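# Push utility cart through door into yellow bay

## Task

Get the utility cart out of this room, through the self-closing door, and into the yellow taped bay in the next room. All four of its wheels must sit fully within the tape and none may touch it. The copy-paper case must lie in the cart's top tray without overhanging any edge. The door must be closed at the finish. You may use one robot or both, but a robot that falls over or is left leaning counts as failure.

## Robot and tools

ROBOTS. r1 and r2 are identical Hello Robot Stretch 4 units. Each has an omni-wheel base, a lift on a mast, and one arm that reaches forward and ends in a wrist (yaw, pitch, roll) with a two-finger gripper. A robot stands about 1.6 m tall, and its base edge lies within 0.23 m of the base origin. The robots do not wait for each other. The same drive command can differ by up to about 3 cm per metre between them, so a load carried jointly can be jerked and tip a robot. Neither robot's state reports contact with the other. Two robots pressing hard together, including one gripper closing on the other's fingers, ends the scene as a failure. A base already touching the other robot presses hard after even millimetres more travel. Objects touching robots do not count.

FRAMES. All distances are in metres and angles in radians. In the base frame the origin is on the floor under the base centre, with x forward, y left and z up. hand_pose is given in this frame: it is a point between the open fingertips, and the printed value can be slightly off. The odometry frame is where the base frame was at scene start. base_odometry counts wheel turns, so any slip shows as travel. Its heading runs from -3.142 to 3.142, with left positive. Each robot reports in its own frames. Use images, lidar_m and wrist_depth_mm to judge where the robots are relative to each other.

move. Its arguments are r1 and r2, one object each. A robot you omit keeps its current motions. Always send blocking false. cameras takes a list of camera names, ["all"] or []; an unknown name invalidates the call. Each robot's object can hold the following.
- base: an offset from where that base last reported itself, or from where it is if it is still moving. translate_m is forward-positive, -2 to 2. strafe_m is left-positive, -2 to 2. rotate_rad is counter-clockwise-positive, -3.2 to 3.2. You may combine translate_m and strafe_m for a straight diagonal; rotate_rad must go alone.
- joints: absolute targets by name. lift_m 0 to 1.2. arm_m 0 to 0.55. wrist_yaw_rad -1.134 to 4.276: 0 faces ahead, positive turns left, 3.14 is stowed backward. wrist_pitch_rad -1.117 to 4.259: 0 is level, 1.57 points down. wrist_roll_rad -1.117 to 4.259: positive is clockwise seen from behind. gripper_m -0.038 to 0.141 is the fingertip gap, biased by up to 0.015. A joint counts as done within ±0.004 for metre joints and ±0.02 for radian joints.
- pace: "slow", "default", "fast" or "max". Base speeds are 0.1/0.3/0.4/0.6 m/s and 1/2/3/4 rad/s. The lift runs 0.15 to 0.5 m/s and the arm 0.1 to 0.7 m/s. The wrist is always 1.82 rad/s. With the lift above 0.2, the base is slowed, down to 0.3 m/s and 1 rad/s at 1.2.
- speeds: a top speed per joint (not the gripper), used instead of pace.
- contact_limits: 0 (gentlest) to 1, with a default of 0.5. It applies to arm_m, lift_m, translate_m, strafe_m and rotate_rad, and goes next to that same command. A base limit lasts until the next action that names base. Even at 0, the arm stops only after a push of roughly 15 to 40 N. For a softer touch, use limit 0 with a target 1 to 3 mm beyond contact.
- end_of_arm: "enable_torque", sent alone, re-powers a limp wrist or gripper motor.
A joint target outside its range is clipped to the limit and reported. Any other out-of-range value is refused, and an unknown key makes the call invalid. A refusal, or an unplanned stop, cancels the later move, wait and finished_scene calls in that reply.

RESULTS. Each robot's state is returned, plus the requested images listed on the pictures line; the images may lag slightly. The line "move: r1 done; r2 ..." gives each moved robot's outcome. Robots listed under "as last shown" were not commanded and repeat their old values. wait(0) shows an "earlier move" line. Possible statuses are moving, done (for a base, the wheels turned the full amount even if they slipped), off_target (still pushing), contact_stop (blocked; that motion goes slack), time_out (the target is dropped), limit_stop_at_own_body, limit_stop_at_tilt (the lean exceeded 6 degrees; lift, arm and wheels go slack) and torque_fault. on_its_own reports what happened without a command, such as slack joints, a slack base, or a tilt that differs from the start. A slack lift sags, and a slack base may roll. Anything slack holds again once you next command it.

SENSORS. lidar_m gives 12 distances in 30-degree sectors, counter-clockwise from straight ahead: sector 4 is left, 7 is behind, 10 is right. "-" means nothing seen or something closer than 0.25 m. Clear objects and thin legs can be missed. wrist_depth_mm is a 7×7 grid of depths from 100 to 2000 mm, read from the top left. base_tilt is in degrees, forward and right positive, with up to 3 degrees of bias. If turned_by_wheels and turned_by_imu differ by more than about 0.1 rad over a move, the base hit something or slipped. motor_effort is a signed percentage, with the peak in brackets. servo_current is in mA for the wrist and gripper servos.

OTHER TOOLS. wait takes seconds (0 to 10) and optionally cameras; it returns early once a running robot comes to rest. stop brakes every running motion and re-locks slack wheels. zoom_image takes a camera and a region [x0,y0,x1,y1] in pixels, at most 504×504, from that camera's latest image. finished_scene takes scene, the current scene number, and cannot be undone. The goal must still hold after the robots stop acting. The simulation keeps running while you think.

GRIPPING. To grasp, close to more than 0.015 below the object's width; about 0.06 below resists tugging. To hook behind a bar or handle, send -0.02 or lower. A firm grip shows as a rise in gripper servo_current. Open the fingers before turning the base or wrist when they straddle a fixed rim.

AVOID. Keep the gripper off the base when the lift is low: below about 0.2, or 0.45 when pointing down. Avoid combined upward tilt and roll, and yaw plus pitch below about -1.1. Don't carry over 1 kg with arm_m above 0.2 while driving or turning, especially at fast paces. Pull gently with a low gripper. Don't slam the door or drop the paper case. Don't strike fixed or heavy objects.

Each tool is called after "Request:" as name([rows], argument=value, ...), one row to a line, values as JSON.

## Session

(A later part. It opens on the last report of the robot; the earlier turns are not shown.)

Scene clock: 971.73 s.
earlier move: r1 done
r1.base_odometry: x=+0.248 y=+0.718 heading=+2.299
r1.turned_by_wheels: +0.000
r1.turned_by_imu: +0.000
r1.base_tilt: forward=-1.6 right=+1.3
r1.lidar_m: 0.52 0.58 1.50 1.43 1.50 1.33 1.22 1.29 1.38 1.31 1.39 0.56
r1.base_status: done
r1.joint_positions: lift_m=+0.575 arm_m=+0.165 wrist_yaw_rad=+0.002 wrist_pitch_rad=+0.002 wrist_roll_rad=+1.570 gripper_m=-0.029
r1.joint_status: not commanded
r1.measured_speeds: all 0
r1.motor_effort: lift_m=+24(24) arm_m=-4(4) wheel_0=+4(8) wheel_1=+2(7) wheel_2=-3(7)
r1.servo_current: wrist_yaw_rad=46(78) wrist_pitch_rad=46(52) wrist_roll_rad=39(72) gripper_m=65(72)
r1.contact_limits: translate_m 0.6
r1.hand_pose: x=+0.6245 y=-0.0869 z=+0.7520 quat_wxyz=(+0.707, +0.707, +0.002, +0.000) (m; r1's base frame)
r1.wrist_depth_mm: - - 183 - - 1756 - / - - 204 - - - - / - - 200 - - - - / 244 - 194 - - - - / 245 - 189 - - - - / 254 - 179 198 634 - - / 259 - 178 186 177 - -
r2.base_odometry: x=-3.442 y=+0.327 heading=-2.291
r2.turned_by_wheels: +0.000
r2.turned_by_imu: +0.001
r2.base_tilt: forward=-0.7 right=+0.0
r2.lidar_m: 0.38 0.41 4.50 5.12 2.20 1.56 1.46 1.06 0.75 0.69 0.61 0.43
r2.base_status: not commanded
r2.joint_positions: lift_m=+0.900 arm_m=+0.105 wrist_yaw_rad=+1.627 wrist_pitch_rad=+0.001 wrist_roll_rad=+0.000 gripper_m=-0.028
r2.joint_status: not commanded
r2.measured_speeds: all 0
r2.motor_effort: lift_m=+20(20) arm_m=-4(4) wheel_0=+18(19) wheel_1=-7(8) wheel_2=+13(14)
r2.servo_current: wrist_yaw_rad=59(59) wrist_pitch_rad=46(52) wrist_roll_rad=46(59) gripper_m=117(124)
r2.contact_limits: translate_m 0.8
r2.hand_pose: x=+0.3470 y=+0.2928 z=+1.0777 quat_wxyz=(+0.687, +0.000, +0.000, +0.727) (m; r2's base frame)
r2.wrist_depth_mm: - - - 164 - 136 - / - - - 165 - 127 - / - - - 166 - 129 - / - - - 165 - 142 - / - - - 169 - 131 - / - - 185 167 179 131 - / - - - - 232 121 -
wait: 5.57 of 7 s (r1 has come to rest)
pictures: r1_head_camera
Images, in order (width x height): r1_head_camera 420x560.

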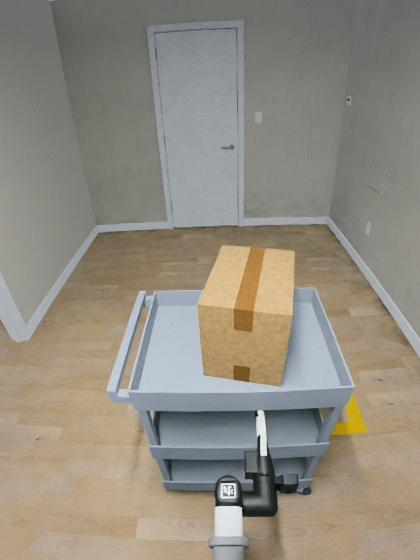

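Request:
move(r1={"base":{"translate_m":0.28},"pace":"slow","contact_limits":{"translate_m":0.6}}, blocking=false)

Request:
wait(seconds=7, cameras=["r1_head_camera"])

Scene clock: 976.97 s.
move: r1 moving
r1.base_odometry: x=+0.240 y=+0.728 heading=+2.299
r1.turned_by_wheels: +0.000
r1.turned_by_imu: +0.000
r1.base_tilt: forward=-1.6 right=+1.2
r1.lidar_m: 0.52 0.57 1.52 1.43 1.51 1.33 1.25 1.30 1.40 1.32 1.38 0.57
r1.base_status: translate_m moving
r1.joint_positions: lift_m=+0.575 arm_m=+0.165 wrist_yaw_rad=+0.001 wrist_pitch_rad=+0.004 wrist_roll_rad=+1.570 gripper_m=-0.029
r1.joint_status: not commanded
r1.measured_speeds: translate_m=+0.048 strafe_m=+0.000 rotate_rad=-0.001 lift_m=+0.000 arm_m=+0.000 wrist_yaw_rad=-0.004 wrist_pitch_rad=+0.010 wrist_roll_rad=+0.000
r1.motor_effort: lift_m=+24(24) arm_m=-2(4) wheel_0=+3(7) wheel_1=+6(6) wheel_2=-9(9)
r1.servo_current: wrist_yaw_rad=52(59) wrist_pitch_rad=46(52) wrist_roll_rad=46(72) gripper_m=59(65)
r1.contact_limits: translate_m 0.6
r1.hand_pose: x=+0.6244 y=-0.0871 z=+0.7516 quat_wxyz=(+0.707, +0.707, +0.002, -0.001) (m; r1's base frame)
r1.wrist_depth_mm: - - 181 - - 1808 - / - - 179 - - - - / - - 176 - - - - / - - 175 - - - - / 234 - 171 - - - - / 167 - 170 199 179 - - / - - 168 184 178 - -
r2: as last shown
r2.turned_by_imu: +0.000
r2.lidar_m: 0.39 0.39 4.47 5.10 2.20 1.54 1.43 1.07 0.72 0.70 0.61 0.42
r2.motor_effort: lift_m=+20(20) arm_m=-4(4) wheel_0=+19(19) wheel_1=-7(7) wheel_2=+13(14)
r2.servo_current: wrist_yaw_rad=39(59) wrist_pitch_rad=46(46) wrist_roll_rad=52(52) gripper_m=117(124)
r2.contact_limits: translate_m 0.8
r2.wrist_depth_mm: - - - 164 - 136 - / - - - 165 - 127 - / - - - 166 - 129 - / - - - 165 - 143 - / - - - 168 - 131 - / - - 185 167 180 131 - / - - - - 232 121 -
pictures: none

Scene clock: 980.53 s.
earlier move: r1 done
r1.base_odometry: x=+0.062 y=+0.927 heading=+2.299
r1.turned_by_wheels: +0.000
r1.turned_by_imu: -0.001
r1.base_tilt: forward=-1.6 right=+1.2
r1.lidar_m: 0.34 0.36 1.97 1.43 1.51 1.57 1.52 1.58 1.38 1.31 1.37 0.36
r1.base_status: done
r1.joint_positions: lift_m=+0.574 arm_m=+0.165 wrist_yaw_rad=-0.001 wrist_pitch_rad=+0.021 wrist_roll_rad=+1.570 gripper_m=-0.029
r1.joint_status: not commanded
r1.measured_speeds: all 0
r1.motor_effort: lift_m=+27(27) arm_m=+4(11) wheel_0=+3(10) wheel_1=+4(7) wheel_2=-6(16)
r1.servo_current: wrist_yaw_rad=52(65) wrist_pitch_rad=111(117) wrist_roll_rad=52(72) gripper_m=59(72)
r1.contact_limits: translate_m 0.6
r1.hand_pose: x=+0.6241 y=-0.0878 z=+0.7466 quat_wxyz=(+0.707, +0.707, +0.007, -0.008) (m; r1's base frame)
r1.wrist_depth_mm: - 127 304 - 1921 413 - / - 127 301 - - 436 - / - 126 291 - - - - / - 138 285 - - - - / - 124 276 - - 1708 - / - 132 191 200 181 - - / - 123 156 - - 136 -
r2.base_odometry: x=-3.442 y=+0.327 heading=-2.291
r2.turned_by_wheels: +0.000
r2.turned_by_imu: +0.001
r2.base_tilt: forward=-0.6 right=+0.0
r2.lidar_m: 0.39 0.41 4.46 5.11 2.20 1.56 1.43 1.07 0.75 0.68 0.61 0.42
r2.base_status: not commanded
r2.joint_positions: lift_m=+0.900 arm_m=+0.105 wrist_yaw_rad=+1.627 wrist_pitch_rad=+0.001 wrist_roll_rad=+0.000 gripper_m=-0.028
r2.joint_status: not commanded
r2.measured_speeds: all 0
r2.motor_effort: lift_m=+20(20) arm_m=-4(4) wheel_0=+19(19) wheel_1=-7(8) wheel_2=+14(14)
r2.servo_current: wrist_yaw_rad=33(65) wrist_pitch_rad=46(52) wrist_roll_rad=52(65) gripper_m=117(124)
r2.contact_limits: translate_m 0.8
r2.hand_pose: x=+0.3470 y=+0.2928 z=+1.0777 quat_wxyz=(+0.687, +0.000, +0.000, +0.727) (m; r2's base frame)
r2.wrist_depth_mm: - - - 164 - 135 - / - - - 165 - 127 - / - - - 166 - 130 - / - - - 165 - 142 - / - - - 168 - 131 - / - - 185 168 180 132 - / - - - - 231 121 -
wait: 3.57 of 7 s (r1 has come to rest)
pictures: r1_head_camera
Images, in order (width x height): r1_head_camera 420x560.

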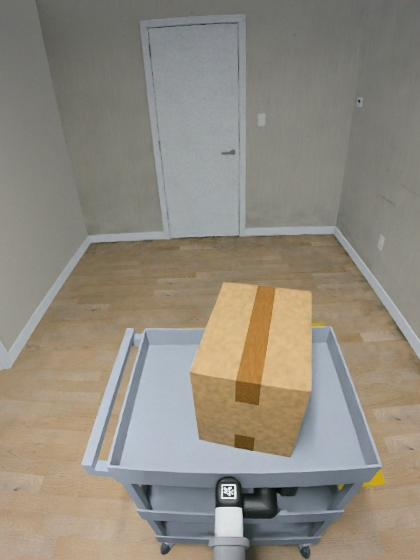

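Request:
move(r1={"base":{"translate_m":-0.42},"pace":"slow","contact_limits":{"translate_m":0.4}}, blocking=false)

Request:
wait(seconds=7, cameras=["r1_head_camera"])

Scene clock: 988.63 s.
move: r1 moving
r1.base_odometry: x=+0.070 y=+0.918 heading=+2.298
r1.turned_by_wheels: -0.001
r1.turned_by_imu: -0.001
r1.base_tilt: forward=-1.5 right=+1.3
r1.lidar_m: 0.34 0.38 2.00 1.45 1.50 1.59 1.50 1.59 1.37 1.32 1.36 0.36
r1.base_status: translate_m moving
r1.joint_positions: lift_m=+0.574 arm_m=+0.165 wrist_yaw_rad=-0.001 wrist_pitch_rad=+0.021 wrist_roll_rad=+1.570 gripper_m=-0.029
r1.joint_status: not commanded
r1.measured_speeds: translate_m=-0.049 strafe_m=+0.000 rotate_rad=+0.000 lift_m=+0.000 arm_m=+0.000 wrist_yaw_rad=+0.000 wrist_pitch_rad=+0.000 wrist_roll_rad=+0.000
r1.motor_effort: lift_m=+27(27) arm_m=+0(4) wheel_0=-9(9) wheel_1=-6(6) wheel_2=+6(7)
r1.servo_current: wrist_yaw_rad=33(65) wrist_pitch_rad=117(124) wrist_roll_rad=26(59) gripper_m=65(65)
r1.contact_limits: translate_m 0.4
r1.hand_pose: x=+0.6241 y=-0.0878 z=+0.7464 quat_wxyz=(+0.707, +0.707, +0.007, -0.008) (m; r1's base frame)
r1.wrist_depth_mm: - 128 310 399 1808 413 - / - 128 304 - - - - / - 127 297 - - - - / - 138 241 - - - - / - 135 277 - - - - / - 132 191 200 180 - - / - 123 156 - 1863 137 -
r2: as last shown
r2.turned_by_imu: +0.000
r2.lidar_m: 0.40 0.42 4.47 5.10 2.18 1.56 1.43 1.04 0.72 0.69 0.62 0.43
r2.motor_effort: lift_m=+20(20) arm_m=-4(4) wheel_0=+18(19) wheel_1=-7(7) wheel_2=+13(14)
r2.servo_current: wrist_yaw_rad=46(52) wrist_pitch_rad=46(46) wrist_roll_rad=39(59) gripper_m=117(124)
r2.contact_limits: translate_m 0.8
r2.wrist_depth_mm: - - - 164 - 136 - / - - - 165 - 127 - / - - - 167 - 130 - / - - - 165 - 142 - / - - - 169 - 131 - / - - 185 167 180 131 - / - - - - 232 121 -
pictures: none

Scene clock: 993.63 s.
earlier move: r1 done
r1.base_odometry: x=+0.341 y=+0.614 heading=+2.299
r1.turned_by_wheels: +0.000
r1.turned_by_imu: +0.000
r1.base_tilt: forward=-1.6 right=+1.3
r1.lidar_m: 0.73 0.75 1.50 1.43 1.50 1.18 1.12 1.15 1.39 1.32 1.36 0.76
r1.base_status: done
r1.joint_positions: lift_m=+0.575 arm_m=+0.165 wrist_yaw_rad=+0.000 wrist_pitch_rad=+0.007 wrist_roll_rad=+1.570 gripper_m=-0.029
r1.joint_status: not commanded
r1.measured_speeds: all 0
r1.motor_effort: lift_m=+24(27) arm_m=-4(4) wheel_0=-2(10) wheel_1=-2(7) wheel_2=+2(11)
r1.servo_current: wrist_yaw_rad=46(78) wrist_pitch_rad=46(130) wrist_roll_rad=46(72) gripper_m=59(72)
r1.contact_limits: translate_m 0.4
r1.hand_pose: x=+0.6243 y=-0.0874 z=+0.7507 quat_wxyz=(+0.707, +0.707, +0.002, -0.002) (m; r1's base frame)
r1.wrist_depth_mm: - - - - - - - / - - - - - - - / - - 370 - - - - / - 530 370 - - - - / 433 436 366 - - - - / 449 449 182 198 177 - - / 462 459 165 370 165 - -
r2.base_odometry: x=-3.442 y=+0.327 heading=-2.291
r2.turned_by_wheels: +0.000
r2.turned_by_imu: +0.001
r2.base_tilt: forward=-0.6 right=+0.0
r2.lidar_m: 0.40 0.41 4.48 5.11 2.19 1.56 1.44 1.07 0.75 0.68 0.61 0.42
r2.base_status: not commanded
r2.joint_positions: lift_m=+0.900 arm_m=+0.105 wrist_yaw_rad=+1.627 wrist_pitch_rad=+0.001 wrist_roll_rad=+0.000 gripper_m=-0.028
r2.joint_status: not commanded
r2.measured_speeds: all 0
r2.motor_effort: lift_m=+20(20) arm_m=-4(4) wheel_0=+19(19) wheel_1=-7(8) wheel_2=+14(14)
r2.servo_current: wrist_yaw_rad=52(65) wrist_pitch_rad=39(52) wrist_roll_rad=39(65) gripper_m=111(130)
r2.contact_limits: translate_m 0.8
r2.hand_pose: x=+0.3470 y=+0.2928 z=+1.0777 quat_wxyz=(+0.687, +0.000, +0.000, +0.727) (m; r2's base frame)
r2.wrist_depth_mm: - - - 164 - 136 - / - - - 165 - 127 - / - - - 167 - 130 - / - - - 165 - 142 - / - - - 168 - 131 - / - - 185 167 180 131 - / - - - - 232 121 -
wait: 5.00 of 7 s (r1 has come to rest)
pictures: r1_head_camera
Images, in order (width x height): r1_head_camera 420x560.

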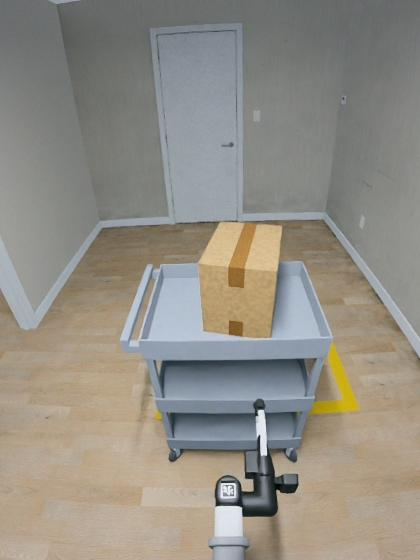

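Request:
move(r1={"joints":{"lift_m":0.615}}, blocking=false)

Request:
wait(seconds=2)

Request:
move(r1={"base":{"translate_m":0.2,"strafe_m":0.0},"pace":"slow","contact_limits":{"translate_m":0.6}}, blocking=false)

Request:
wait(seconds=5, cameras=["r1_head_camera","r1_wrist_camera"])

Scene clock: 1002.20 s.
move: r1 moving
r1.base_odometry: x=+0.341 y=+0.614 heading=+2.299
r1.turned_by_wheels: +0.000
r1.turned_by_imu: +0.000
r1.base_tilt: forward=-1.6 right=+1.3
r1.lidar_m: 0.72 0.77 1.52 1.45 1.50 1.16 1.09 1.16 1.41 1.33 1.39 0.79
r1.base_status: not commanded
r1.joint_positions: lift_m=+0.607 arm_m=+0.165 wrist_yaw_rad=+0.000 wrist_pitch_rad=+0.007 wrist_roll_rad=+1.570 gripper_m=-0.029
r1.joint_status: lift_m moving
r1.measured_speeds: translate_m=+0.000 strafe_m=+0.000 rotate_rad=+0.000 lift_m=+0.073 arm_m=+0.000 wrist_yaw_rad=+0.000 wrist_pitch_rad=+0.000 wrist_roll_rad=+0.000
r1.motor_effort: lift_m=+26(26) arm_m=-4(4) wheel_0=-2(3) wheel_1=-2(2) wheel_2=+2(2)
r1.servo_current: wrist_yaw_rad=26(59) wrist_pitch_rad=52(59) wrist_roll_rad=39(52) gripper_m=65(65)
r1.contact_limits: translate_m 0.4
r1.hand_pose: x=+0.6243 y=-0.0874 z=+0.7831 quat_wxyz=(+0.707, +0.707, +0.002, -0.002) (m; r1's base frame)
r1.wrist_depth_mm: - - - - - - - / - - - - - - - / - - - - - - - / - 535 445 - - - - / 439 436 436 - - - - / - 445 185 198 180 - - / - 459 172 366 165 - -
r2: as last shown
r2.turned_by_imu: +0.000
r2.base_tilt: forward=-0.7 right=+0.0
r2.lidar_m: 0.40 0.42 4.49 5.11 2.20 1.55 1.44 1.09 0.74 0.70 0.61 0.43
r2.motor_effort: lift_m=+20(20) arm_m=-4(4) wheel_0=+19(19) wheel_1=-7(7) wheel_2=+14(14)
r2.servo_current: wrist_yaw_rad=46(65) wrist_pitch_rad=33(46) wrist_roll_rad=39(46) gripper_m=117(124)
r2.contact_limits: translate_m 0.8
r2.wrist_depth_mm: - - - 164 - 136 - / - - - 165 - 127 - / - - - 167 - 129 - / - - - 165 - 142 - / - - - 168 - 131 - / - - 186 167 180 131 - / - - - - 231 121 -
pictures: none

Scene clock: 1002.70 s.
earlier move: r1 done
r1.base_odometry: x=+0.341 y=+0.614 heading=+2.299
r1.turned_by_wheels: +0.000
r1.turned_by_imu: +0.000
r1.base_tilt: forward=-1.6 right=+1.3
r1.lidar_m: 0.74 0.79 1.52 1.44 1.50 1.16 1.10 1.15 1.37 1.32 1.37 0.76
r1.base_status: not commanded
r1.joint_positions: lift_m=+0.615 arm_m=+0.165 wrist_yaw_rad=+0.000 wrist_pitch_rad=+0.007 wrist_roll_rad=+1.570 gripper_m=-0.029
r1.joint_status: all done
r1.measured_speeds: all 0
r1.motor_effort: lift_m=+24(26) arm_m=-3(4) wheel_0=-2(3) wheel_1=-2(2) wheel_2=+2(2)
r1.servo_current: wrist_yaw_rad=59(59) wrist_pitch_rad=52(59) wrist_roll_rad=52(65) gripper_m=52(72)
r1.contact_limits: translate_m 0.4
r1.hand_pose: x=+0.6243 y=-0.0874 z=+0.7908 quat_wxyz=(+0.707, +0.707, +0.002, -0.002) (m; r1's base frame)
r1.wrist_depth_mm: - - - - - 1618 - / - - - - - - - / - - - 370 - - - / - 539 449 - - - - / 439 433 436 - - - - / - 452 187 198 180 - - / - 459 173 183 165 - -
r2.base_odometry: x=-3.442 y=+0.327 heading=-2.291
r2.turned_by_wheels: +0.000
r2.turned_by_imu: +0.000
r2.base_tilt: forward=-0.7 right=+0.0
r2.lidar_m: 0.39 0.39 4.50 5.11 2.20 1.54 1.46 1.05 0.76 0.69 0.62 0.43
r2.base_status: not commanded
r2.joint_positions: lift_m=+0.900 arm_m=+0.105 wrist_yaw_rad=+1.627 wrist_pitch_rad=+0.001 wrist_roll_rad=+0.000 gripper_m=-0.028
r2.joint_status: not commanded
r2.measured_speeds: all 0
r2.motor_effort: lift_m=+20(20) arm_m=-4(4) wheel_0=+18(19) wheel_1=-7(7) wheel_2=+14(14)
r2.servo_current: wrist_yaw_rad=46(65) wrist_pitch_rad=39(46) wrist_roll_rad=52(52) gripper_m=117(124)
r2.contact_limits: translate_m 0.8
r2.hand_pose: x=+0.3470 y=+0.2928 z=+1.0777 quat_wxyz=(+0.687, +0.000, +0.000, +0.727) (m; r2's base frame)
r2.wrist_depth_mm: - - - 164 - 136 - / - - - 165 - 127 - / - - - 167 - 129 - / - - - 165 - 142 - / - - - 168 - 131 - / - - 185 167 180 131 - / - - - - 232 121 -
wait: 0.50 of 2 s (r1 has come to rest)
pictures: none

Scene clock: 1003.20 s.
move: r1 moving
r1.base_odometry: x=+0.333 y=+0.623 heading=+2.299
r1.turned_by_wheels: +0.000
r1.turned_by_imu: +0.000
r1.base_tilt: forward=-1.6 right=+1.3
r1.lidar_m: 0.72 0.75 1.49 1.43 1.48 1.15 1.11 1.17 1.39 1.33 1.37 0.77
r1.base_status: translate_m moving; strafe_m moving
r1.joint_positions: lift_m=+0.615 arm_m=+0.165 wrist_yaw_rad=+0.000 wrist_pitch_rad=+0.007 wrist_roll_rad=+1.570 gripper_m=-0.029
r1.joint_status: not commanded
r1.measured_speeds: translate_m=+0.048 strafe_m=+0.000 rotate_rad=-0.001 lift_m=+0.000 arm_m=+0.000 wrist_yaw_rad=+0.000 wrist_pitch_rad=+0.000 wrist_roll_rad=+0.000
r1.motor_effort: lift_m=+24(24) arm_m=-4(4) wheel_0=+7(7) wheel_1=+2(5) wheel_2=-6(6)
r1.servo_current: wrist_yaw_rad=33(59) wrist_pitch_rad=52(59) wrist_roll_rad=39(59) gripper_m=65(65)
r1.contact_limits: translate_m 0.6
r1.hand_pose: x=+0.6243 y=-0.0874 z=+0.7908 quat_wxyz=(+0.707, +0.707, +0.002, -0.002) (m; r1's base frame)
r1.wrist_depth_mm: - - - - - - - / - - - - - - - / - - - - - - - / - 517 439 - - - - / 427 427 427 - - - - / - 439 187 198 180 - - / - 445 176 183 176 - -
r2: as last shown
r2.lidar_m: 0.40 0.41 4.48 5.10 2.20 1.55 1.45 1.07 0.75 0.70 0.61 0.44
r2.servo_current: wrist_yaw_rad=52(59) wrist_pitch_rad=39(46) wrist_roll_rad=59(59) gripper_m=111(124)
r2.contact_limits: translate_m 0.8
r2.wrist_depth_mm: - - - 164 - 136 - / - - - 165 - 127 - / - - - 167 - 130 - / - - - 164 - 142 - / - - - 168 - 131 - / - - 185 167 180 131 - / - - - - 233 121 -
pictures: none

Scene clock: 1006.00 s.
earlier move: r1 done
r1.base_odometry: x=+0.208 y=+0.763 heading=+2.299
r1.turned_by_wheels: +0.000
r1.turned_by_imu: +0.000
r1.base_tilt: forward=-1.6 right=+1.3
r1.lidar_m: 0.59 0.61 1.51 1.44 1.50 1.37 1.30 1.36 1.40 1.32 1.37 0.63
r1.base_status: done
r1.joint_positions: lift_m=+0.615 arm_m=+0.165 wrist_yaw_rad=-0.003 wrist_pitch_rad=+0.006 wrist_roll_rad=+1.570 gripper_m=-0.029
r1.joint_status: not commanded
r1.measured_speeds: all 0
r1.motor_effort: lift_m=+24(24) arm_m=+5(5) wheel_0=+1(8) wheel_1=+3(7) wheel_2=-3(13)
r1.servo_current: wrist_yaw_rad=52(59) wrist_pitch_rad=59(59) wrist_roll_rad=59(65) gripper_m=52(65)
r1.contact_limits: translate_m 0.6
r1.hand_pose: x=+0.6240 y=-0.0882 z=+0.7911 quat_wxyz=(+0.707, +0.707, +0.001, -0.003) (m; r1's base frame)
r1.wrist_depth_mm: - - - 244 - 1808 - / - - - 242 - - - / - - - 239 - - - / 298 300 - 236 - - - / 303 304 - 235 - - - / 309 312 181 196 - - - / 317 315 159 180 166 - -
r2.base_odometry: x=-3.442 y=+0.327 heading=-2.291
r2.turned_by_wheels: +0.000
r2.turned_by_imu: +0.000
r2.base_tilt: forward=-0.6 right=+0.0
r2.lidar_m: 0.41 0.40 4.46 5.11 2.18 1.56 1.44 1.07 0.72 0.69 0.62 0.41
r2.base_status: not commanded
r2.joint_positions: lift_m=+0.900 arm_m=+0.105 wrist_yaw_rad=+1.627 wrist_pitch_rad=+0.001 wrist_roll_rad=+0.000 gripper_m=-0.028
r2.joint_status: not commanded
r2.measured_speeds: all 0
r2.motor_effort: lift_m=+20(20) arm_m=-4(4) wheel_0=+19(19) wheel_1=-7(8) wheel_2=+14(14)
r2.servo_current: wrist_yaw_rad=39(59) wrist_pitch_rad=39(46) wrist_roll_rad=39(59) gripper_m=124(130)
r2.contact_limits: translate_m 0.8
r2.hand_pose: x=+0.3470 y=+0.2928 z=+1.0777 quat_wxyz=(+0.687, +0.000, +0.000, +0.727) (m; r2's base frame)
r2.wrist_depth_mm: - - - 164 - 136 - / - - - 165 - 127 - / - - - 166 - 129 - / - - - 164 - 143 - / - - - 168 - 131 - / - - 185 167 179 131 - / - - - - 232 121 -
wait: 2.80 of 5 s (r1 has come to rest)
pictures: r1_head_camera, r1_wrist_camera
Images, in order (width x height): r1_head_camera 420x560, r1_wrist_camera 616x392.

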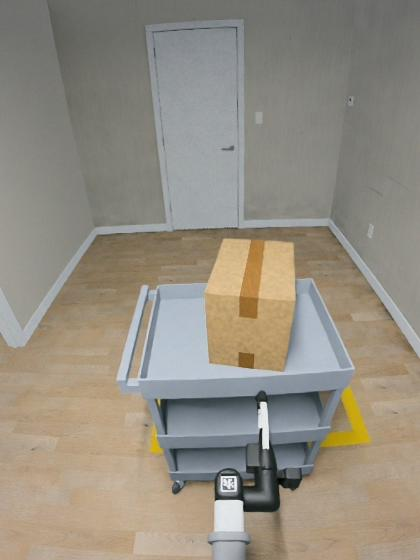

